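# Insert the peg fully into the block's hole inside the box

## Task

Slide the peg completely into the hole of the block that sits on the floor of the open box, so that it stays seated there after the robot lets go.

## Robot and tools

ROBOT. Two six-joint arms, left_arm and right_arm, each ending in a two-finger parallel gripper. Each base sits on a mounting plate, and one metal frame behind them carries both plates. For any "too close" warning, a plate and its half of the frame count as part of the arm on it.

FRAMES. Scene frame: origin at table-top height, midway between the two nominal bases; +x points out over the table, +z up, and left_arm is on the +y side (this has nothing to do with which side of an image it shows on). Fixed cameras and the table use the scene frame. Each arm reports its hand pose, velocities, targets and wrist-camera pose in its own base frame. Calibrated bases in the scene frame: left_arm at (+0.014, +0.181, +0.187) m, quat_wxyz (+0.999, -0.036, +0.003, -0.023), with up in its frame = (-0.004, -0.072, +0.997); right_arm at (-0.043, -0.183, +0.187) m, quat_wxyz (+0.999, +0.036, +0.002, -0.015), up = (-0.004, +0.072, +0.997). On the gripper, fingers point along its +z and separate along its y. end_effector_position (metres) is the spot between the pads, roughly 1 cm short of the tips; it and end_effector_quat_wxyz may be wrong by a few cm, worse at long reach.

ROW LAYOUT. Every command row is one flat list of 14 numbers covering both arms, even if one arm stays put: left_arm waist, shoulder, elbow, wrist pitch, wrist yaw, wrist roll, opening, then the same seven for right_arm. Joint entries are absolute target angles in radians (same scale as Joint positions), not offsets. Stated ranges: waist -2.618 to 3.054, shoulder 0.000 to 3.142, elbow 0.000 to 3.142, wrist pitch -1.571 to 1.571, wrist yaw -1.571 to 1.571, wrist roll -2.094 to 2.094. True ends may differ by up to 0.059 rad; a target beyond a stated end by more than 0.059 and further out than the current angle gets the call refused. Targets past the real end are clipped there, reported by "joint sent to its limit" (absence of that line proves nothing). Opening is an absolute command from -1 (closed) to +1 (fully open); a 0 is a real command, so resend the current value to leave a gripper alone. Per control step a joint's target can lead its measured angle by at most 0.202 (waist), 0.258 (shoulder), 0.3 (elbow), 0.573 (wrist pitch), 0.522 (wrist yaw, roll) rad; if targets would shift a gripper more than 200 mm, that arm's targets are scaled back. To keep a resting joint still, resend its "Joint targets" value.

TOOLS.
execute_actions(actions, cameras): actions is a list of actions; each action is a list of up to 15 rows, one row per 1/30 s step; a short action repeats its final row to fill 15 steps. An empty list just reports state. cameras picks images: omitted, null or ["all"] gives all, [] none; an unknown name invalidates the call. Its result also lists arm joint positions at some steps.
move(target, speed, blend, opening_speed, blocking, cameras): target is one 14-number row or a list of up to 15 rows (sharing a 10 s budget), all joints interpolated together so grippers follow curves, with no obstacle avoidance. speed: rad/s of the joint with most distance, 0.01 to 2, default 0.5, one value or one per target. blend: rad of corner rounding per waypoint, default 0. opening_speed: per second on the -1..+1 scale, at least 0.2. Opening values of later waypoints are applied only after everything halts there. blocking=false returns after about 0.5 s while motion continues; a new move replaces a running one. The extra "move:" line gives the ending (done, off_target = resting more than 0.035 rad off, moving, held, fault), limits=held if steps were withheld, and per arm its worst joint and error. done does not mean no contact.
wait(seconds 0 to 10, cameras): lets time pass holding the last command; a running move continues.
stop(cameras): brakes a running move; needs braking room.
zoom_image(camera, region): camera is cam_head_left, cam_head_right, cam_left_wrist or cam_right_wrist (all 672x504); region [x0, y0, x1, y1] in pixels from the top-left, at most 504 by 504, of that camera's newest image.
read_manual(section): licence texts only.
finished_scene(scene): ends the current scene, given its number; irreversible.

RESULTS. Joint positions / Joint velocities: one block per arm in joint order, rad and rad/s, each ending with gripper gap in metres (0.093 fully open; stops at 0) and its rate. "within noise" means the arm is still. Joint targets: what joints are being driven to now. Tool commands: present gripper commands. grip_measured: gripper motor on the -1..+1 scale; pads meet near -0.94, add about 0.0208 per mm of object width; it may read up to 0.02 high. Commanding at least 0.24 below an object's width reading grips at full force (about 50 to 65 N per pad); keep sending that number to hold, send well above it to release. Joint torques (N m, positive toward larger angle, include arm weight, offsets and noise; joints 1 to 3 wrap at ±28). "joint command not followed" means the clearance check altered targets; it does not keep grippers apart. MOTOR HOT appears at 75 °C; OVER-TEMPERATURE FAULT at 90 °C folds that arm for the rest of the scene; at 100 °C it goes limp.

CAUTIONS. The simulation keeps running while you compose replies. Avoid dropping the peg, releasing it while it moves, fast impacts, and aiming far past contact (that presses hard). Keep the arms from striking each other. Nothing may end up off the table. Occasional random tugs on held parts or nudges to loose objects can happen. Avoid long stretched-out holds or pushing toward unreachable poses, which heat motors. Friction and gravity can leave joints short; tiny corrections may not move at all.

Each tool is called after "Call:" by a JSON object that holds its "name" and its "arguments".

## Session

Call:
{"name": "execute_actions", "arguments": {"actions": []}}

Scene clock: 0.00 s.
left_arm: end_effector_position=(+0.3400, -0.2780, +0.1688) grip_measured=+1.000 end_effector_quat_wxyz=(+0.310, +0.045, +0.940, -0.139) | right_arm: end_effector_position=(+0.3865, -0.1437, +0.0769) grip_measured=+1.000 end_effector_quat_wxyz=(+0.535, +0.066, +0.842, +0.023)
Joint positions: left_arm=[-0.754 1.637 1.314 -0.576 -0.181 -0.596 0.093] | right_arm=[-0.533 1.662 0.552 0.617 -0.446 -0.106 0.093]
Joint velocities: within noise
Joint torques (N m): no reading
Heat: left arm: 33 °C; right arm: 30 °C.
Joint targets: left_arm=[-0.754 1.629 1.324 -0.576 -0.180 -0.596] | right_arm=[-0.533 1.651 0.562 0.627 -0.446 -0.106]
Tool commands: left_gripper/opening=+1.0 right_gripper/opening=+1.0

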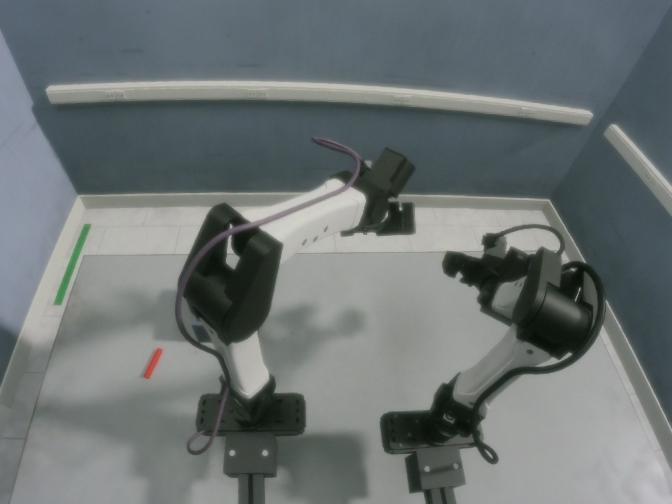

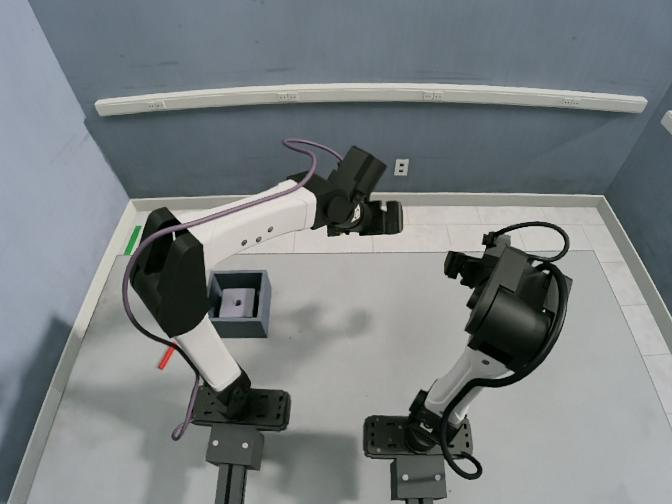

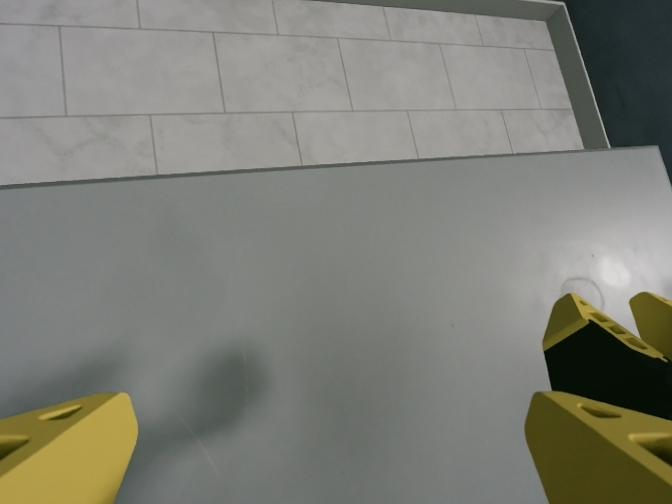

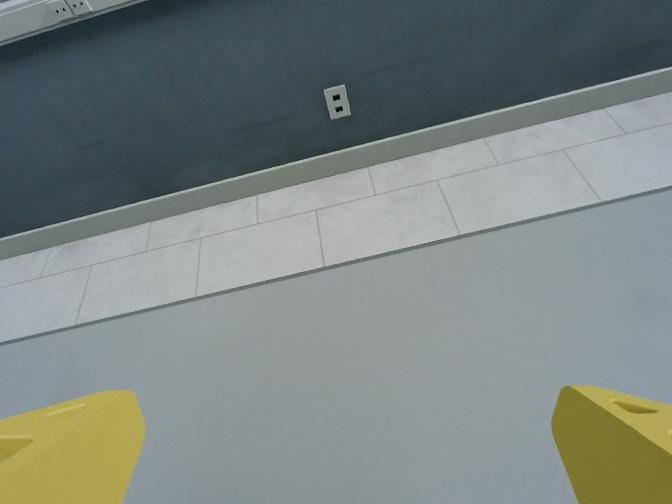

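Call:
{"name": "move", "arguments": {"target": [1.153,2.067,1.398,-0.834,-0.026,1.45,1,-0.533,1.651,0.562,0.627,-0.446,-0.106,1], "speed": 0.9}}

Scene clock: 79.43 s.
left_arm: end_effector_position=(+0.1494, +0.3560, -0.0006) grip_measured=+1.000 end_effector_quat_wxyz=(-0.007, +0.139, +0.990, +0.037) | right_arm: end_effector_position=(+0.3865, -0.1437, +0.0769) grip_measured=+1.000 end_effector_quat_wxyz=(+0.535, +0.066, +0.842, +0.023)
Joint positions: left_arm=[1.159 2.048 1.37 -0.825 -0.033 1.44 0.093] | right_arm=[-0.533 1.662 0.552 0.617 -0.446 -0.106 0.093]
Joint velocities: within noise
Joint torques (N m): left_arm=[-0.27 -6.68 7.49 0.11 0.12 0.05] | right_arm=[0.46 -7.16 7.34 1.84 -0.14 0.05]
Heat: left arm: 37 °C; right arm: 34 °C.
Joint targets: left_arm=[1.153 2.067 1.398 -0.834 -0.026 1.450] | right_arm=[-0.533 1.651 0.562 0.627 -0.446 -0.106]
move: done

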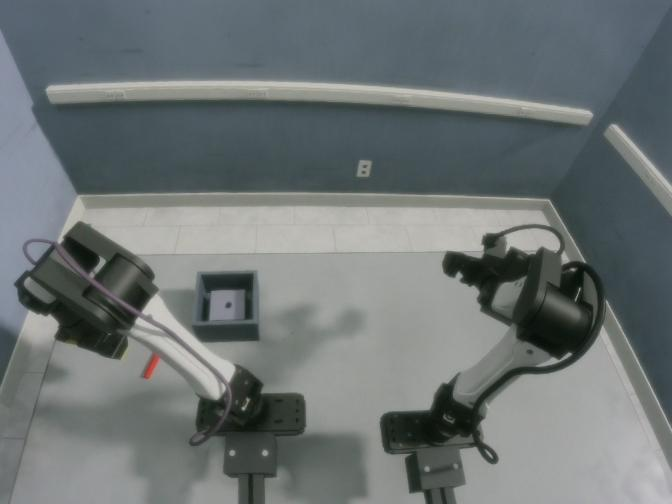

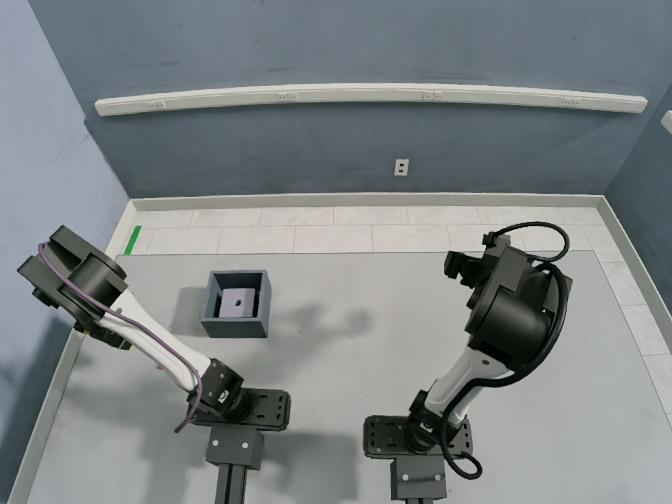

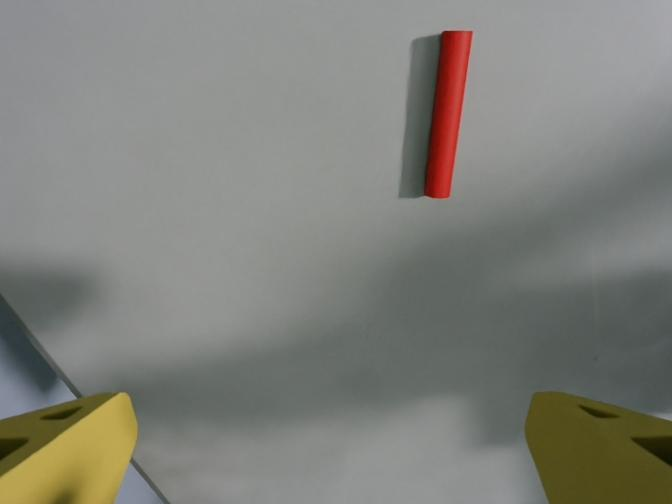

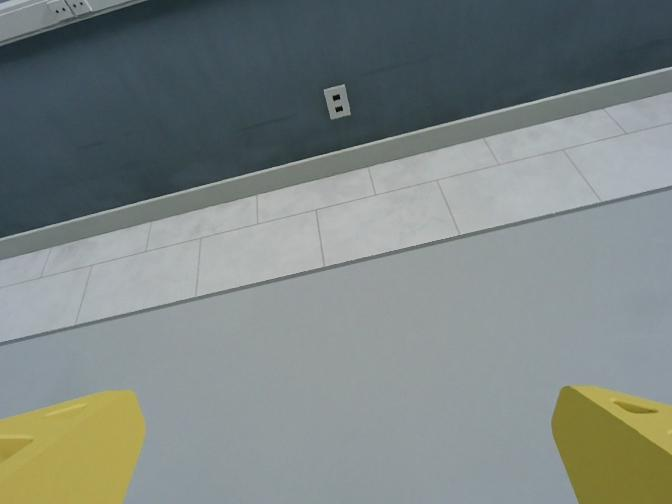

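Call:
{"name": "move", "arguments": {"target": [1.4535,2.1408,0.9826,-0.427,0.4772,-1.386,1,-0.533,1.651,0.562,0.627,-0.446,-0.106,1], "speed": 1.0}}

Scene clock: 104.73 s.
left_arm: end_effector_position=(+0.1144, +0.3059, -0.0820) grip_measured=+1.000 end_effector_quat_wxyz=(-0.010, +0.960, -0.155, +0.231) | right_arm: end_effector_position=(+0.3865, -0.1437, +0.0769) grip_measured=+1.000 end_effector_quat_wxyz=(+0.535, +0.066, +0.842, +0.023)
Joint positions: left_arm=[1.447 2.122 0.991 -0.437 0.468 -1.376 0.093] | right_arm=[-0.533 1.662 0.552 0.617 -0.446 -0.106 0.093]
Joint velocities: within noise
Joint torques (N m): left_arm=[0.87 -5.67 2.52 0.22 0.36 -0.14] | right_arm=[0.47 -7.2 7.45 1.83 -0.13 0.06]
Heat: left arm: 38 °C; right arm: 34 °C.
Joint targets: left_arm=[1.454 2.141 0.983 -0.427 0.477 -1.386] | right_arm=[-0.533 1.651 0.562 0.627 -0.446 -0.106]
move: done

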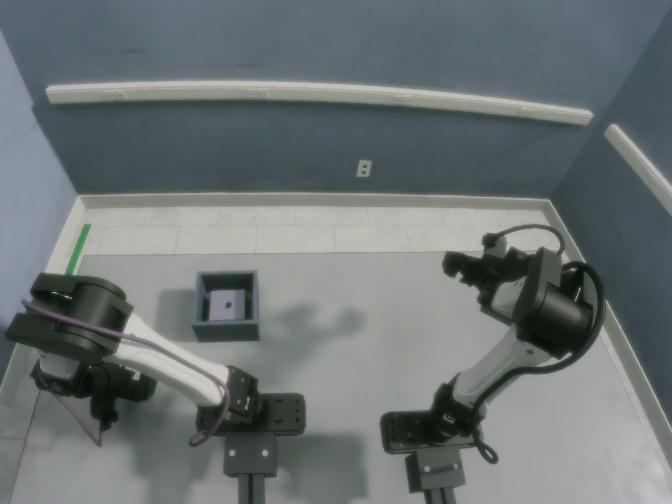

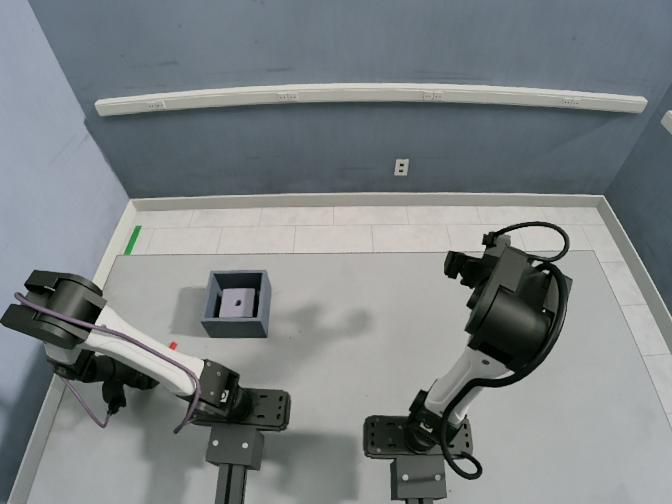

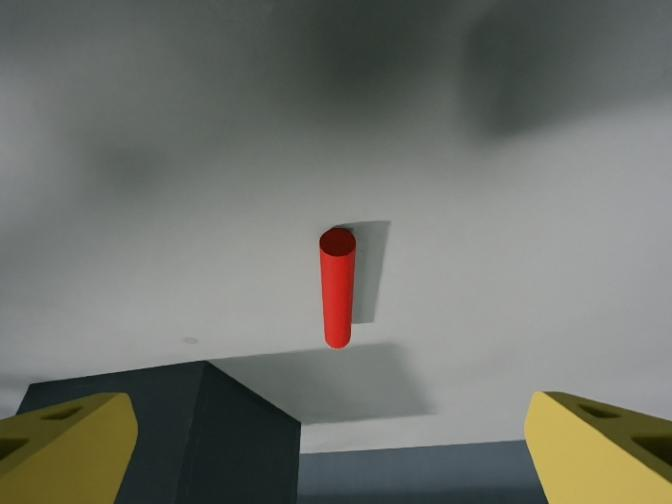

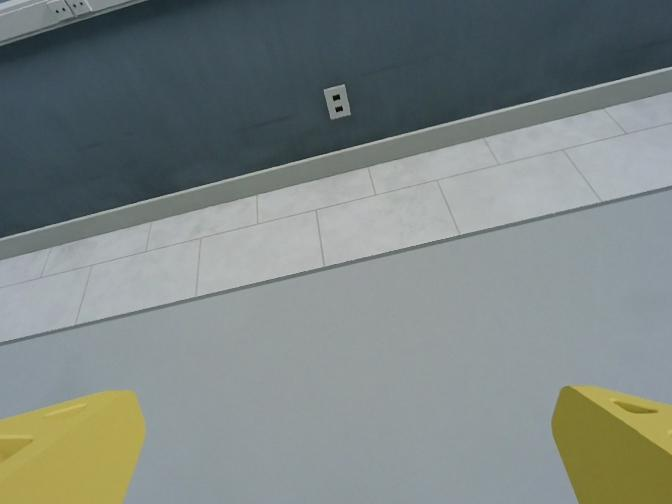

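Call:
{"name": "move", "arguments": {"target": [[1.371,2.300,0.973,-0.222,0.485,-1.482,1,-0.533,1.651,0.562,0.627,-0.446,-0.106,1],[1.3434,2.371,0.966,-0.150,0.485,-1.511,1,-0.533,1.651,0.562,0.627,-0.446,-0.106,1]], "speed": [0.3,0.12], "blend": [0.02,0], "cameras": ["cam_left_wrist"]}}

Scene clock: 119.17 s.
left_arm: end_effector_position=(+0.1451, +0.2940, -0.1517) grip_measured=+1.000 end_effector_quat_wxyz=(+0.002, +0.961, -0.144, +0.236) | right_arm: end_effector_position=(+0.3865, -0.1437, +0.0769) grip_measured=+1.000 end_effector_quat_wxyz=(+0.535, +0.066, +0.842, +0.023)
Joint positions: left_arm=[1.35 2.352 0.973 -0.16 0.476 -1.501 0.093] | right_arm=[-0.533 1.662 0.552 0.617 -0.446 -0.106 0.093]
Joint velocities: within noise
Joint torques (N m): left_arm=[-0.21 -5.96 1.4 0.24 0.38 -0.14] | right_arm=[0.46 -7.25 7.31 1.82 -0.11 0.05]
Heat: left arm: 38 °C; right arm: 34 °C.
Joint targets: left_arm=[1.343 2.371 0.966 -0.150 0.485 -1.511] | right_arm=[-0.533 1.651 0.562 0.627 -0.446 -0.106]
move: done
Images, in order (width x height): cam_left_wrist 672x504.

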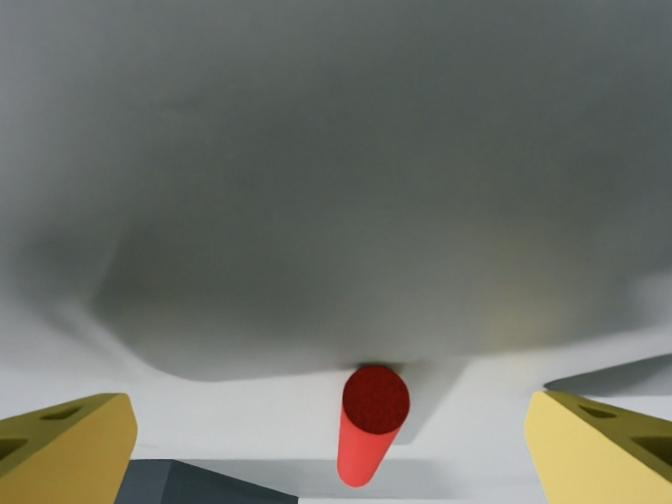

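Call:
{"name": "move", "arguments": {"target": [1.329,2.386,1.024,-0.196,0.485,-1.511,1,-0.533,1.651,0.562,0.627,-0.446,-0.106,1], "speed": 0.12, "cameras": ["cam_left_wrist"]}}

Scene clock: 130.20 s.
left_arm: end_effector_position=(+0.1509, +0.2992, -0.1514) grip_measured=+1.000 end_effector_quat_wxyz=(+0.005, +0.960, -0.151, +0.236) | right_arm: end_effector_position=(+0.3865, -0.1437, +0.0769) grip_measured=+1.000 end_effector_quat_wxyz=(+0.535, +0.066, +0.842, +0.023)
Joint positions: left_arm=[1.336 2.365 1.01 -0.186 0.476 -1.502 0.093] | right_arm=[-0.533 1.662 0.552 0.617 -0.446 -0.106 0.093]
Joint velocities: within noise
Joint torques (N m): left_arm=[-0.27 -5.97 3.38 0.02 0.36 -0.14] | right_arm=[0.53 -7.25 7.3 1.83 -0.13 0.01]
Heat: left arm: 38 °C; right arm: 34 °C.
Joint targets: left_arm=[1.329 2.386 1.024 -0.196 0.485 -1.511] | right_arm=[-0.533 1.651 0.562 0.627 -0.446 -0.106]
move: done
Images, in order (width x height): cam_left_wrist 672x504.

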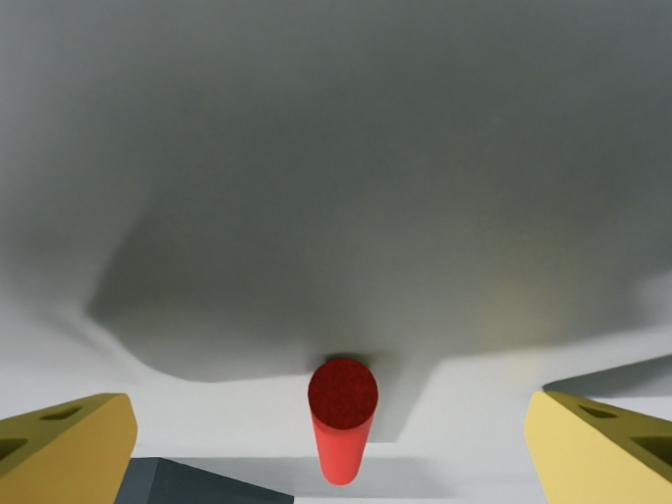

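Call:
{"name": "move", "arguments": {"target": [1.329,2.386,1.024,-0.196,0.485,-1.511,-1,-0.533,1.651,0.562,0.627,-0.446,-0.106,1], "opening_speed": 1.2, "cameras": ["cam_left_wrist"]}}

Scene clock: 135.77 s.
left_arm: end_effector_position=(+0.1508, +0.2989, -0.1514) grip_measured=-0.808 end_effector_quat_wxyz=(+0.006, +0.960, -0.150, +0.236) | right_arm: end_effector_position=(+0.3865, -0.1437, +0.0769) grip_measured=+1.000 end_effector_quat_wxyz=(+0.535, +0.066, +0.842, +0.023)
Joint positions: left_arm=[1.336 2.365 1.01 -0.187 0.476 -1.502 0.006] | right_arm=[-0.533 1.662 0.552 0.617 -0.446 -0.106 0.093]
Joint velocities: within noise
Joint torques (N m): left_arm=[-0.31 -5.98 3.32 0.04 0.38 -0.15] | right_arm=[0.57 -7.2 7.35 1.83 -0.12 0.03]
Heat: left arm: 38 °C; right arm: 34 °C.
Joint targets: left_arm=[1.329 2.386 1.024 -0.196 0.485 -1.511] | right_arm=[-0.533 1.651 0.562 0.627 -0.446 -0.106]
move: done
Images, in order (width x height): cam_left_wrist 672x504.

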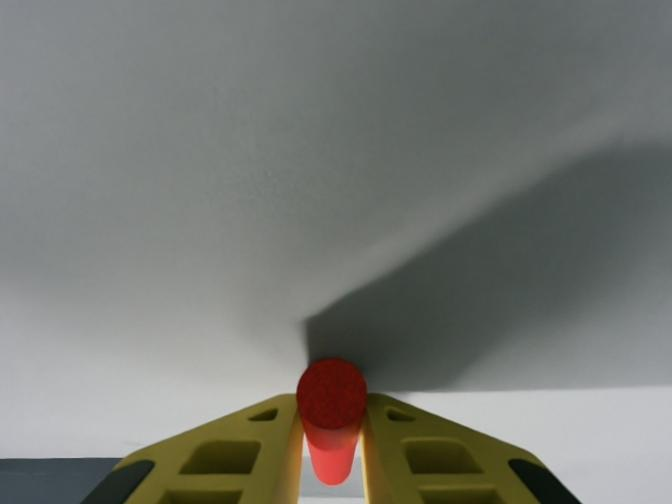

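Call:
{"name": "move", "arguments": {"target": [[1.329,2.20,1.024,-0.35,0.476,-1.5,-1,-0.533,1.651,0.562,0.627,-0.446,-0.106,1],[1.25,1.80,1.0,-0.75,0.3,-1.52,-1,-0.533,1.651,0.562,0.627,-0.446,-0.106,1],[-0.233,1.80,1.0,-0.80,-1.1485,-1.629,-1,-0.533,1.651,0.562,0.627,-0.446,-0.106,1],[-0.233,2.047,0.9939,-0.5815,-1.1485,-1.629,-1,-0.533,1.651,0.562,0.627,-0.446,-0.106,1]], "speed": [0.35,0.7,0.9,0.4], "blend": [0.05,0.1,0.05,0]}}

Call:
{"name": "zoom_image", "arguments": {"camera": "cam_head_left", "region": [160, 240, 300, 360]}}

Call:
{"name": "zoom_image", "arguments": {"camera": "cam_head_right", "region": [170, 240, 310, 360]}}

Scene clock: 185.03 s.
left_arm: end_effector_position=(+0.3344, +0.0778, +0.0264) grip_measured=-0.824 end_effector_quat_wxyz=(+0.418, -0.527, +0.656, +0.342) | right_arm: end_effector_position=(+0.3865, -0.1437, +0.0769) grip_measured=+1.000 end_effector_quat_wxyz=(+0.535, +0.066, +0.842, +0.023)
Joint positions: left_arm=[-0.233 2.033 1.001 -0.592 -1.14 -1.62 0.006] | right_arm=[-0.533 1.662 0.552 0.617 -0.446 -0.106 0.093]
Joint velocities: within noise
Joint torques (N m): left_arm=[-0.24 -5.55 3.45 0.29 -0.86 -0.16] | right_arm=[0.47 -7.16 7.43 1.87 -0.15 0.04]
Heat: left arm: 39 °C; right arm: 34 °C.
Joint targets: left_arm=[-0.233 2.047 0.994 -0.581 -1.149 -1.629] | right_arm=[-0.533 1.651 0.562 0.627 -0.446 -0.106]
move: done

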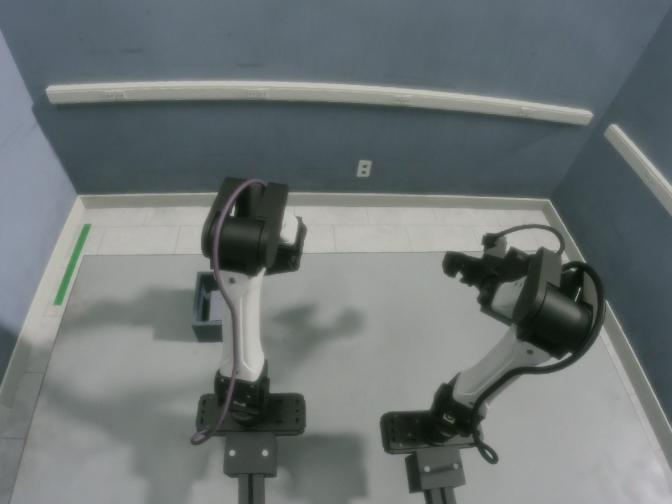

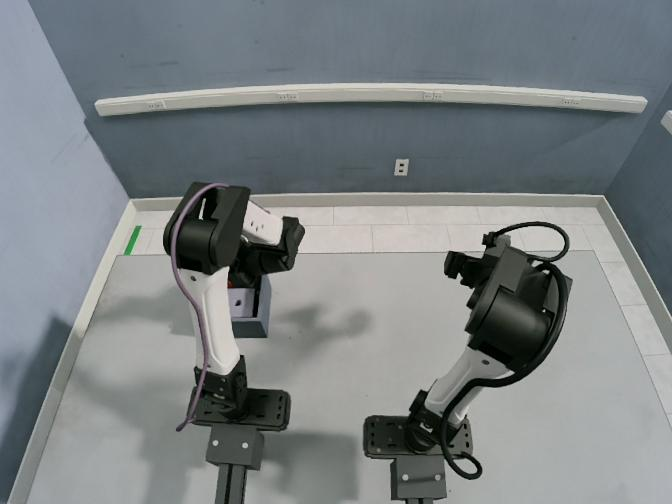

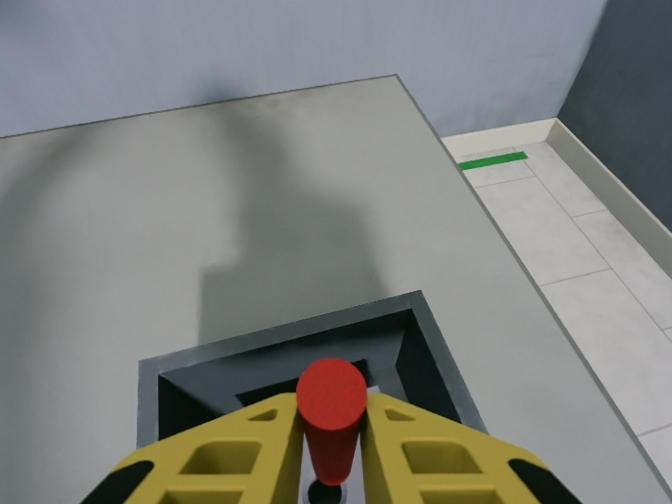

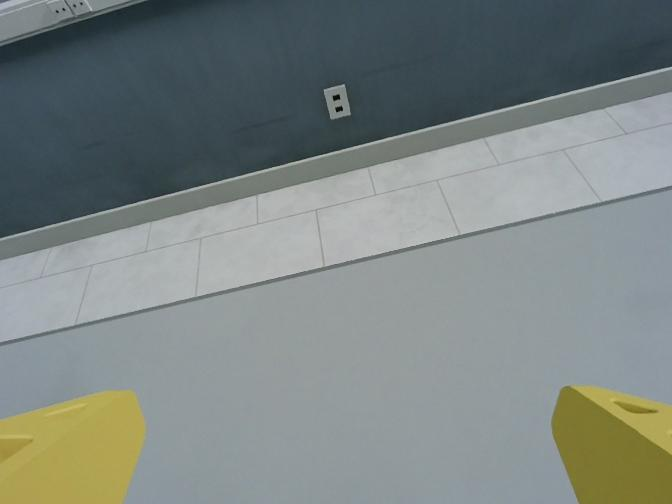

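Scaled by 3.600.

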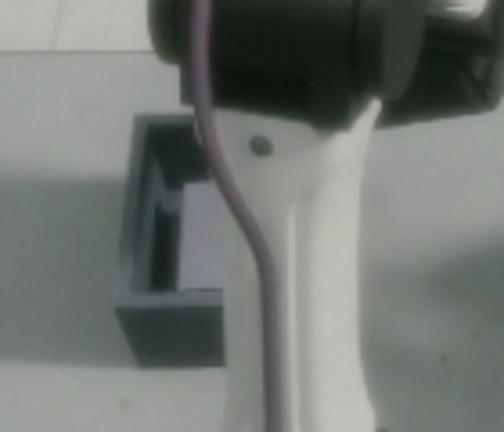

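Scaled by 3.600.

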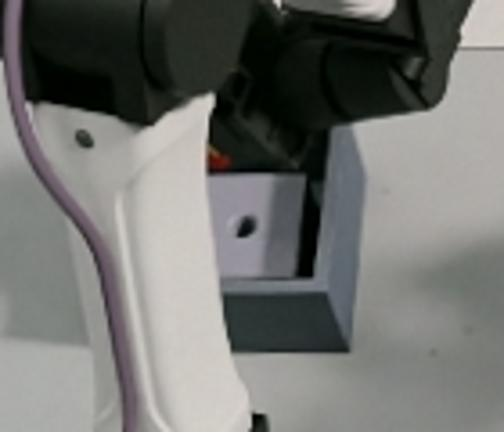

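Call:
{"name": "move", "arguments": {"target": [-0.217,2.259,0.942,-0.306,-1.156,-1.595,-1,-0.533,1.651,0.562,0.627,-0.446,-0.106,1], "speed": 0.2, "cameras": ["cam_left_wrist","cam_head_right"]}}

Call:
{"name": "zoom_image", "arguments": {"camera": "cam_head_right", "region": [210, 270, 280, 330]}}

Call:
{"name": "zoom_image", "arguments": {"camera": "cam_left_wrist", "region": [240, 360, 432, 504]}}

Scene clock: 207.40 s.
left_arm: end_effector_position=(+0.3304, +0.0820, -0.0417) grip_measured=-0.824 end_effector_quat_wxyz=(+0.420, -0.527, +0.654, +0.344) | right_arm: end_effector_position=(+0.3865, -0.1437, +0.0769) grip_measured=+1.000 end_effector_quat_wxyz=(+0.535, +0.066, +0.842, +0.023)
Joint positions: left_arm=[-0.225 2.241 0.95 -0.317 -1.148 -1.605 0.006] | right_arm=[-0.533 1.662 0.552 0.617 -0.446 -0.106 0.093]
Joint velocities: within noise
Joint torques (N m): left_arm=[0.36 -5.76 2.28 0.3 -0.87 0.04] | right_arm=[0.44 -7.1 7.31 1.83 -0.13 0.01]
Heat: left arm: 38 °C; right arm: 35 °C.
Joint targets: left_arm=[-0.217 2.259 0.942 -0.306 -1.156 -1.595] | right_arm=[-0.533 1.651 0.562 0.627 -0.446 -0.106]
move: done
Images, in order (width x height): cam_head_right 672x504, cam_left_wrist 672x504.

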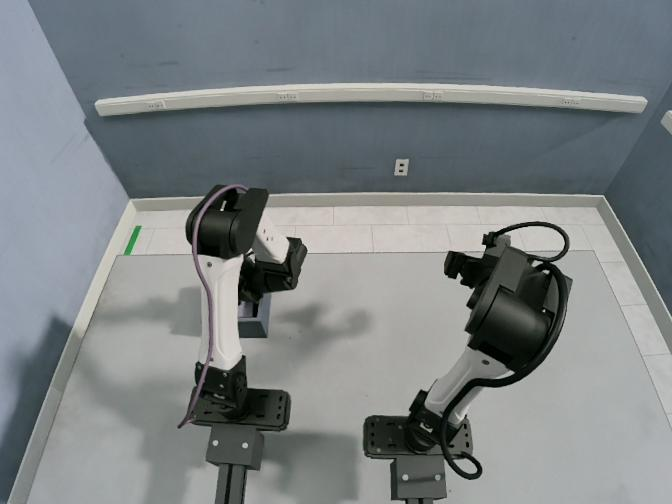

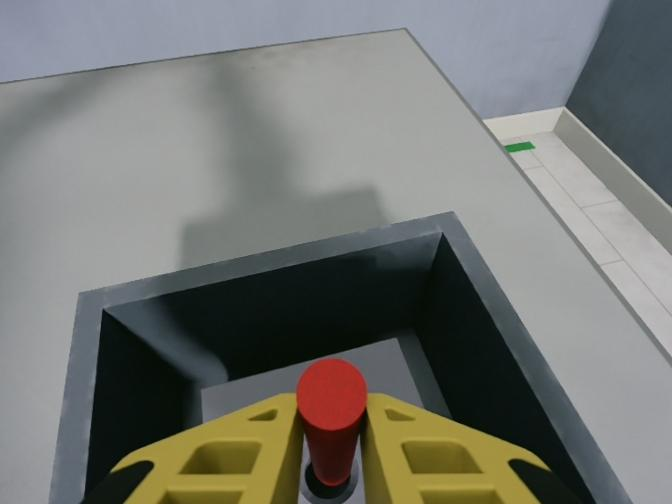

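Scaled by 7.200.

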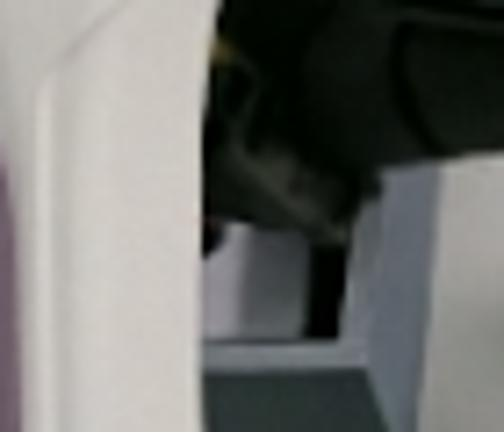

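Scaled by 2.625.

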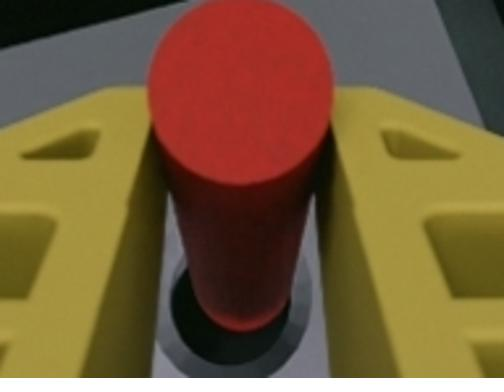

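Call:
{"name": "move", "arguments": {"target": [-0.215,2.299,0.938,-0.263,-1.156,-1.595,-1,-0.533,1.651,0.562,0.627,-0.446,-0.106,1], "speed": 0.1, "cameras": ["cam_left_wrist"]}}

Call:
{"name": "zoom_image", "arguments": {"camera": "cam_left_wrist", "region": [240, 360, 432, 504]}}

Scene clock: 220.30 s.
left_arm: end_effector_position=(+0.3304, +0.0821, -0.0528) grip_measured=-0.824 end_effector_quat_wxyz=(+0.422, -0.527, +0.653, +0.343) | right_arm: end_effector_position=(+0.3865, -0.1437, +0.0769) grip_measured=+1.000 end_effector_quat_wxyz=(+0.535, +0.066, +0.842, +0.023)
Joint positions: left_arm=[-0.225 2.28 0.95 -0.274 -1.149 -1.604 0.006] | right_arm=[-0.533 1.662 0.552 0.617 -0.446 -0.106 0.093]
Joint velocities: within noise
Joint torques (N m): left_arm=[0.53 -5.74 1.76 0.34 -0.86 0.04] | right_arm=[0.5 -7.24 7.27 1.82 -0.14 0.02]
Heat: left arm: 38 °C; right arm: 35 °C.
Joint targets: left_arm=[-0.215 2.299 0.938 -0.263 -1.156 -1.595] | right_arm=[-0.533 1.651 0.562 0.627 -0.446 -0.106]
move: done
Images, in order (width x height): cam_left_wrist 672x504.

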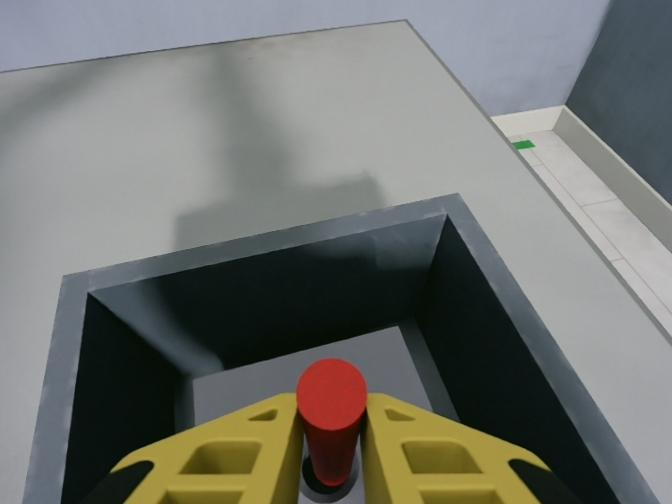

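Scaled by 2.625.

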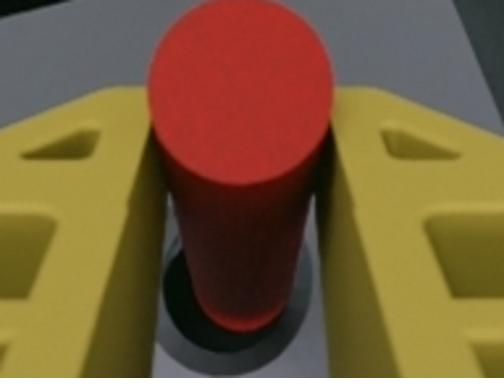

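Call:
{"name": "move", "arguments": {"target": [-0.217,2.321,0.930,-0.236,-1.156,-1.595,-1,-0.533,1.651,0.562,0.627,-0.446,-0.106,1], "speed": 0.1, "cameras": ["cam_left_wrist"]}}

Call:
{"name": "zoom_image", "arguments": {"camera": "cam_left_wrist", "region": [240, 360, 432, 504]}}

Scene clock: 226.63 s.
left_arm: end_effector_position=(+0.3266, +0.0830, -0.0601) grip_measured=-0.824 end_effector_quat_wxyz=(+0.421, -0.526, +0.654, +0.344) | right_arm: end_effector_position=(+0.3865, -0.1437, +0.0769) grip_measured=+1.000 end_effector_quat_wxyz=(+0.535, +0.066, +0.842, +0.023)
Joint positions: left_arm=[-0.225 2.302 0.939 -0.247 -1.149 -1.604 0.006] | right_arm=[-0.533 1.662 0.552 0.617 -0.446 -0.106 0.093]
Joint velocities: within noise
Joint torques (N m): left_arm=[0.31 -5.63 1.85 0.32 -0.85 0.05] | right_arm=[0.46 -7.24 7.21 1.84 -0.12 0.05]
Heat: left arm: 38 °C; right arm: 35 °C.
Joint targets: left_arm=[-0.217 2.321 0.930 -0.236 -1.156 -1.595] | right_arm=[-0.533 1.651 0.562 0.627 -0.446 -0.106]
move: done
Images, in order (width x height): cam_left_wrist 672x504.

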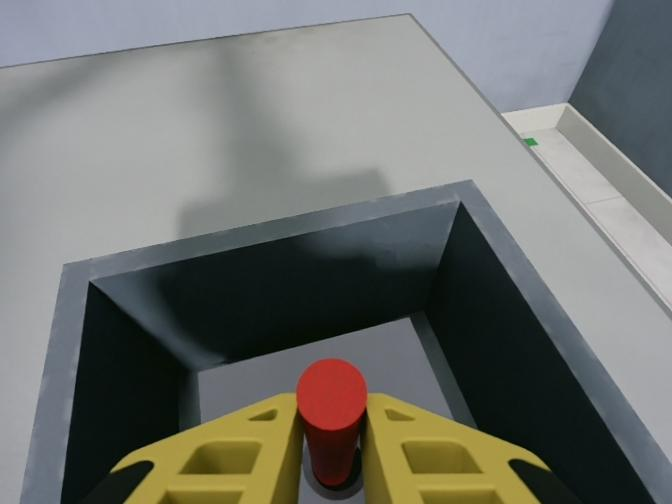

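Scaled by 2.625.

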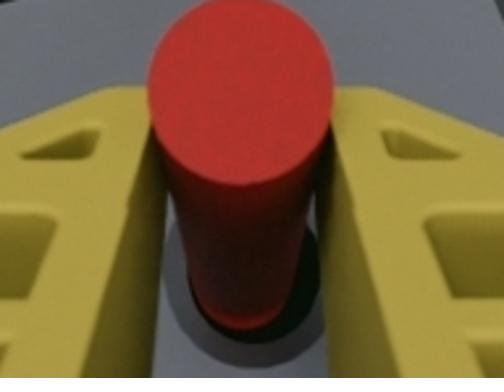

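Call:
{"name": "move", "arguments": {"target": [-0.217,2.351,0.955,-0.213,-1.156,-1.595,-1,-0.533,1.651,0.562,0.627,-0.446,-0.106,1], "speed": 0.1, "cameras": ["cam_left_wrist"]}}

Call:
{"name": "zoom_image", "arguments": {"camera": "cam_left_wrist", "region": [240, 360, 432, 504]}}

Scene clock: 234.40 s.
left_arm: end_effector_position=(+0.3259, +0.0833, -0.0679) grip_measured=-0.824 end_effector_quat_wxyz=(+0.422, -0.526, +0.653, +0.345) | right_arm: end_effector_position=(+0.3865, -0.1437, +0.0769) grip_measured=+1.000 end_effector_quat_wxyz=(+0.535, +0.066, +0.842, +0.023)
Joint positions: left_arm=[-0.225 2.33 0.939 -0.216 -1.151 -1.604 0.006] | right_arm=[-0.533 1.662 0.552 0.617 -0.446 -0.106 0.093]
Joint velocities: within noise
Joint torques (N m): left_arm=[0.32 -5.57 3.82 0.22 -0.83 0.04] | right_arm=[0.46 -7.17 7.36 1.82 -0.12 0]
Heat: left arm: 38 °C; right arm: 35 °C.
Joint targets: left_arm=[-0.217 2.351 0.955 -0.213 -1.156 -1.595] | right_arm=[-0.533 1.651 0.562 0.627 -0.446 -0.106]
move: done
Images, in order (width x height): cam_left_wrist 672x504.

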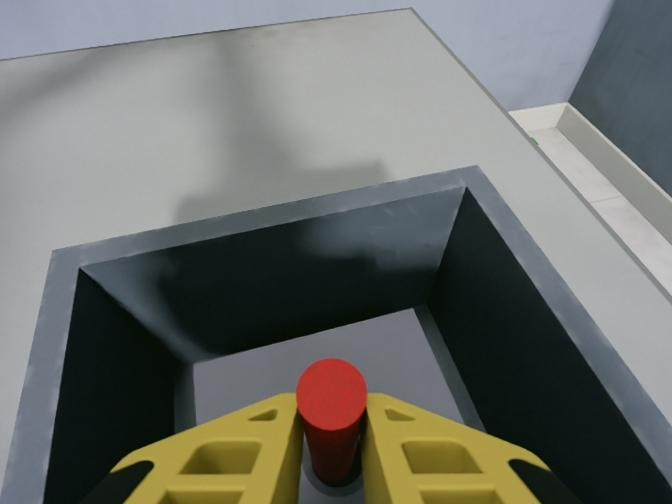

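Scaled by 2.625.

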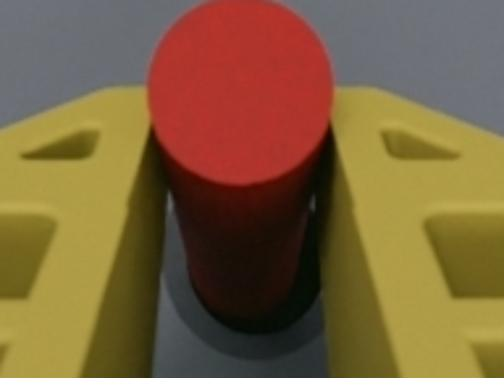

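Call:
{"name": "move", "arguments": {"target": [-0.217,2.383,0.965,-0.191,-1.156,-1.595,-1,-0.533,1.651,0.562,0.627,-0.446,-0.106,1], "speed": 0.1, "cameras": ["cam_left_wrist","cam_head_right"]}}

Call:
{"name": "zoom_image", "arguments": {"camera": "cam_left_wrist", "region": [240, 360, 432, 504]}}

Call:
{"name": "zoom_image", "arguments": {"camera": "cam_head_right", "region": [210, 250, 300, 340]}}

Scene clock: 243.63 s.
left_arm: end_effector_position=(+0.3265, +0.0832, -0.0761) grip_measured=-0.824 end_effector_quat_wxyz=(+0.421, -0.525, +0.654, +0.346) | right_arm: end_effector_position=(+0.3865, -0.1437, +0.0769) grip_measured=+1.000 end_effector_quat_wxyz=(+0.535, +0.066, +0.842, +0.023)
Joint positions: left_arm=[-0.225 2.363 0.95 -0.199 -1.151 -1.604 0.006] | right_arm=[-0.533 1.662 0.552 0.617 -0.446 -0.106 0.093]
Joint velocities: within noise
Joint torques (N m): left_arm=[0.31 -5.74 3.62 0.27 -0.81 0.05] | right_arm=[0.5 -7.21 7.31 1.84 -0.15 0.02]
Heat: left arm: 38 °C; right arm: 35 °C.
Joint targets: left_arm=[-0.217 2.383 0.965 -0.191 -1.156 -1.595] | right_arm=[-0.533 1.651 0.562 0.627 -0.446 -0.106]
move: done
Images, in order (width x height): cam_head_right 672x504, cam_left_wrist 672x504.

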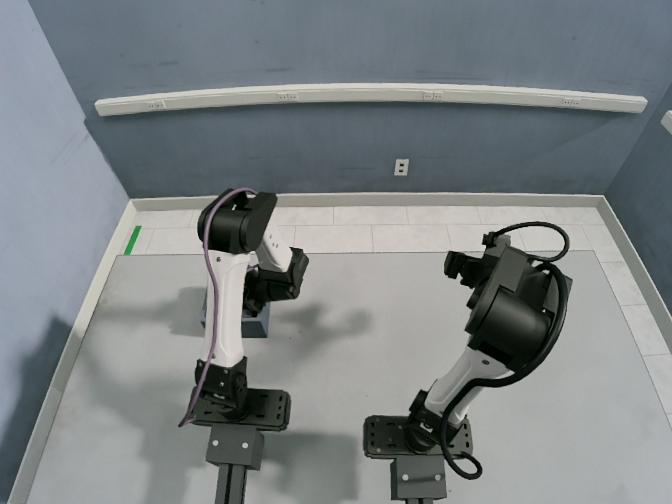

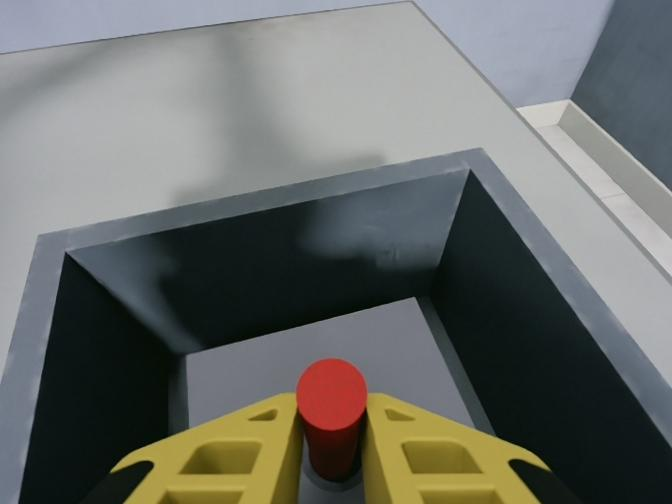

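Scaled by 2.625.

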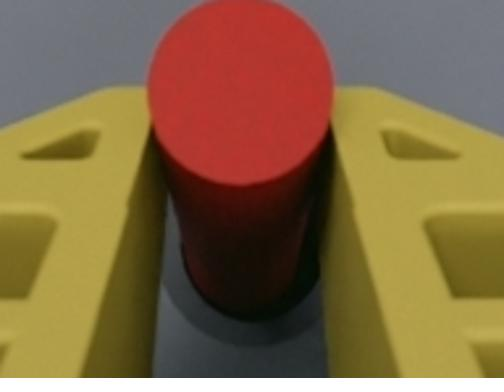

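Scaled by 5.600.

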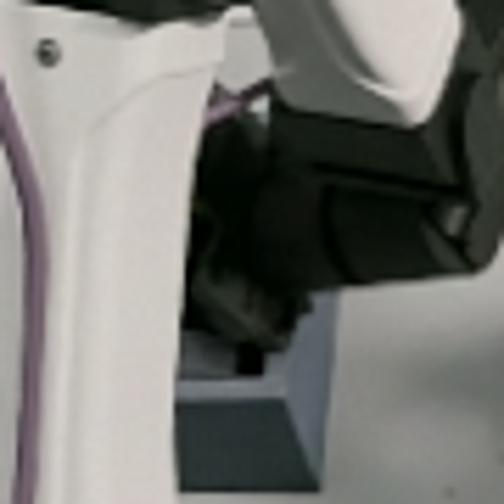

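Call:
{"name": "move", "arguments": {"target": [-0.217,2.345,0.958,-0.199,-1.150,-1.595,-0.65,-0.533,1.651,0.562,0.627,-0.446,-0.106,1], "speed": 0.1, "opening_speed": 0.5, "cameras": ["cam_left_wrist"]}}

Scene clock: 279.70 s.
left_arm: end_effector_position=(+0.3265, +0.0832, -0.0761) grip_measured=-0.652 end_effector_quat_wxyz=(+0.421, -0.525, +0.654, +0.346) | right_arm: end_effector_position=(+0.3865, -0.1437, +0.0769) grip_measured=+1.000 end_effector_quat_wxyz=(+0.535, +0.066, +0.842, +0.023)
Joint positions: left_arm=[-0.225 2.363 0.95 -0.199 -1.151 -1.604 0.014] | right_arm=[-0.533 1.662 0.552 0.617 -0.446 -0.106 0.093]
Joint velocities: within noise
Joint torques (N m): left_arm=[0.35 -8.88 2.97 0.18 -0.73 0.04] | right_arm=[0.39 -7.24 7.36 1.82 -0.14 0.04]
Heat: left arm: 38 °C; right arm: 36 °C.
Joint targets: left_arm=[-0.217 2.345 0.958 -0.199 -1.150 -1.595] | right_arm=[-0.533 1.651 0.562 0.627 -0.446 -0.106]
move: done
Images, in order (width x height): cam_left_wrist 672x504.

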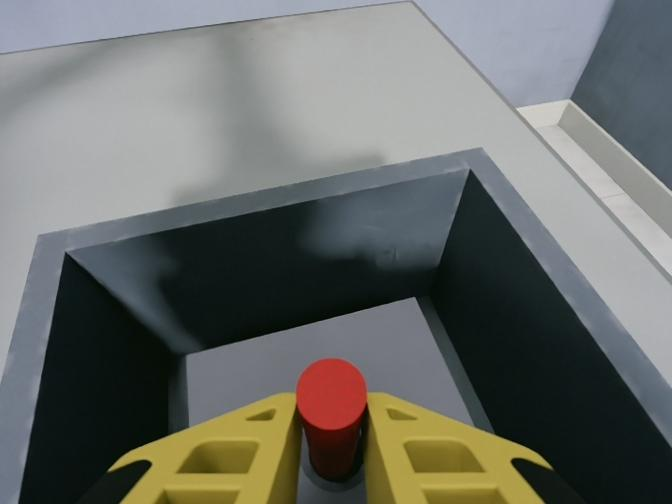

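Call:
{"name": "move", "arguments": {"target": [[-0.163,2.212,0.903,-0.190,-0.958,-1.50,-0.65,-0.533,1.651,0.562,0.627,-0.446,-0.106,1],[-0.098,2.122,0.890,-0.230,-0.773,-1.414,-0.65,-0.533,1.651,0.562,0.627,-0.446,-0.106,1]], "speed": 0.12, "blend": [0.02,0], "cameras": ["cam_left_wrist","cam_head_right"]}}

Call:
{"name": "zoom_image", "arguments": {"camera": "cam_left_wrist", "region": [200, 300, 472, 504]}}

Scene clock: 287.37 s.
left_arm: end_effector_position=(+0.3282, +0.0848, -0.0742) grip_measured=-0.651 end_effector_quat_wxyz=(+0.296, -0.580, +0.718, +0.244) | right_arm: end_effector_position=(+0.3865, -0.1437, +0.0769) grip_measured=+1.000 end_effector_quat_wxyz=(+0.535, +0.066, +0.842, +0.023)
Joint positions: left_arm=[-0.106 2.16 0.901 -0.216 -0.784 -1.425 0.014] | right_arm=[-0.533 1.662 0.552 0.617 -0.446 -0.106 0.093]
Joint velocities: within noise
Joint torques (N m): left_arm=[0.35 -10.09 2.35 0.27 -0.48 0.04] | right_arm=[0.46 -7.27 7.25 1.84 -0.13 0.03]
Heat: left arm: 40 °C; right arm: 36 °C.
Joint targets: left_arm=[-0.098 2.122 0.890 -0.230 -0.773 -1.414] | right_arm=[-0.533 1.651 0.562 0.627 -0.446 -0.106]
move: off_target (left_arm); left_arm: the shoulder is farthest, 0.038 rad from its target
Images, in order (width x height): cam_head_right 672x504, cam_left_wrist 672x504.

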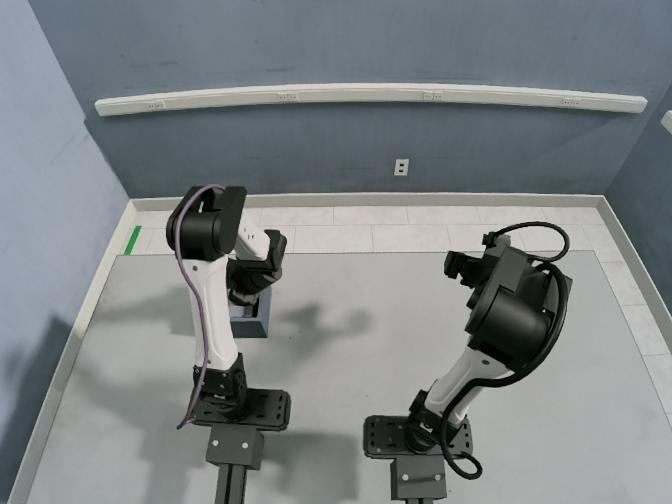

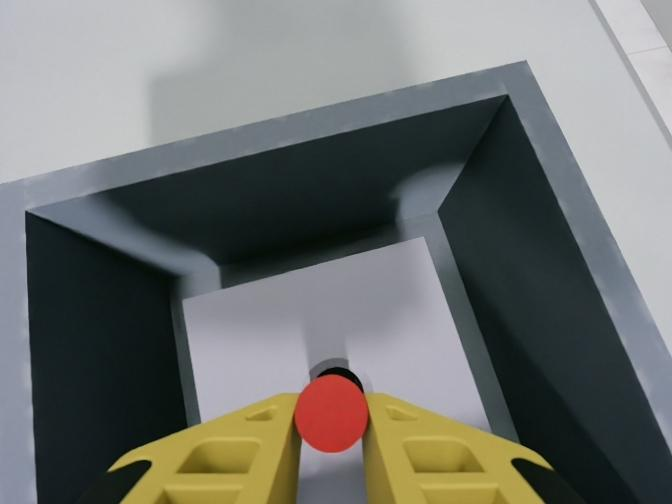

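Scaled by 1.853.

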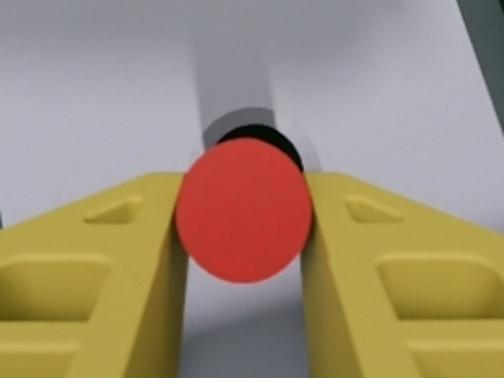

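Call:
{"name": "move", "arguments": {"target": [[-0.020,2.058,0.925,-0.285,-0.586,-1.336,-0.65,-0.533,1.651,0.562,0.627,-0.446,-0.106,1],[0.070,2.020,0.968,-0.369,-0.398,-1.265,-0.65,-0.533,1.651,0.562,0.627,-0.446,-0.106,1]], "speed": 0.15, "blend": [0.02,0], "cameras": ["cam_left_wrist","cam_head_right"]}}

Call:
{"name": "zoom_image", "arguments": {"camera": "cam_left_wrist", "region": [200, 300, 472, 504]}}

Scene clock: 295.63 s.
left_arm: end_effector_position=(+0.3277, +0.0874, -0.0729) grip_measured=-0.651 end_effector_quat_wxyz=(+0.161, -0.616, +0.760, +0.134) | right_arm: end_effector_position=(+0.3865, -0.1437, +0.0769) grip_measured=+1.000 end_effector_quat_wxyz=(+0.535, +0.066, +0.842, +0.023)
Joint positions: left_arm=[0.063 2.057 0.949 -0.347 -0.407 -1.276 0.014] | right_arm=[-0.533 1.662 0.552 0.617 -0.446 -0.106 0.093]
Joint velocities: within noise
Joint torques (N m): left_arm=[0.35 -10 5.55 0.25 -0.24 0.03] | right_arm=[0.5 -7.19 7.46 1.84 -0.14 0.02]
Heat: left arm: 40 °C; right arm: 36 °C.
Joint targets: left_arm=[0.070 2.020 0.968 -0.369 -0.398 -1.265] | right_arm=[-0.533 1.651 0.562 0.627 -0.446 -0.106]
move: off_target (left_arm); left_arm: the shoulder is farthest, 0.037 rad from its target
Images, in order (width x height): cam_head_right 672x504, cam_left_wrist 672x504.

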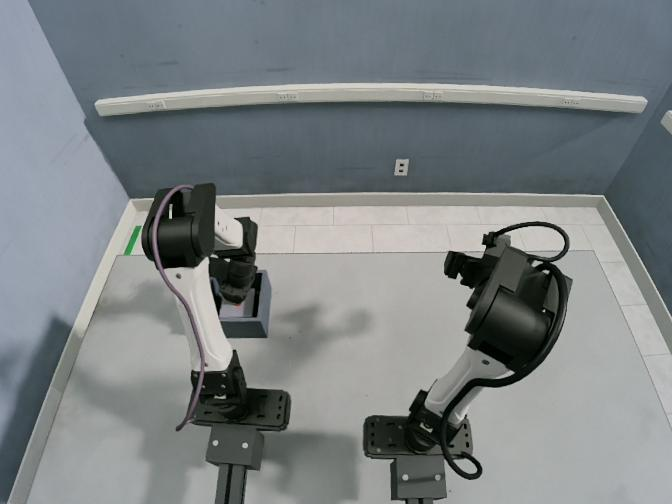

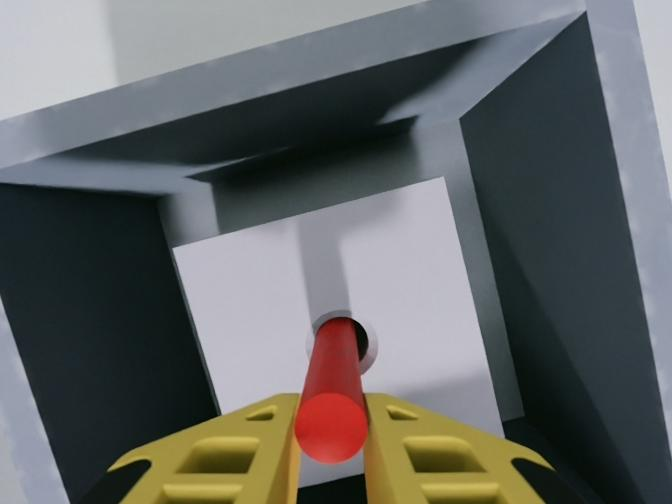

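Scaled by 1.853.

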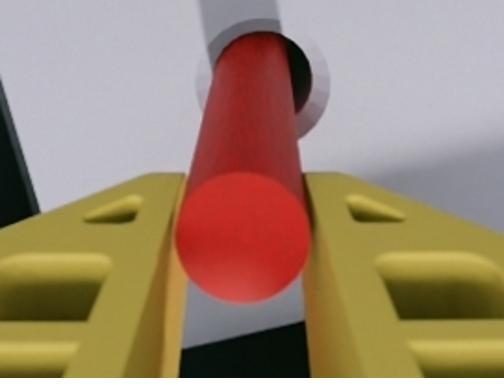

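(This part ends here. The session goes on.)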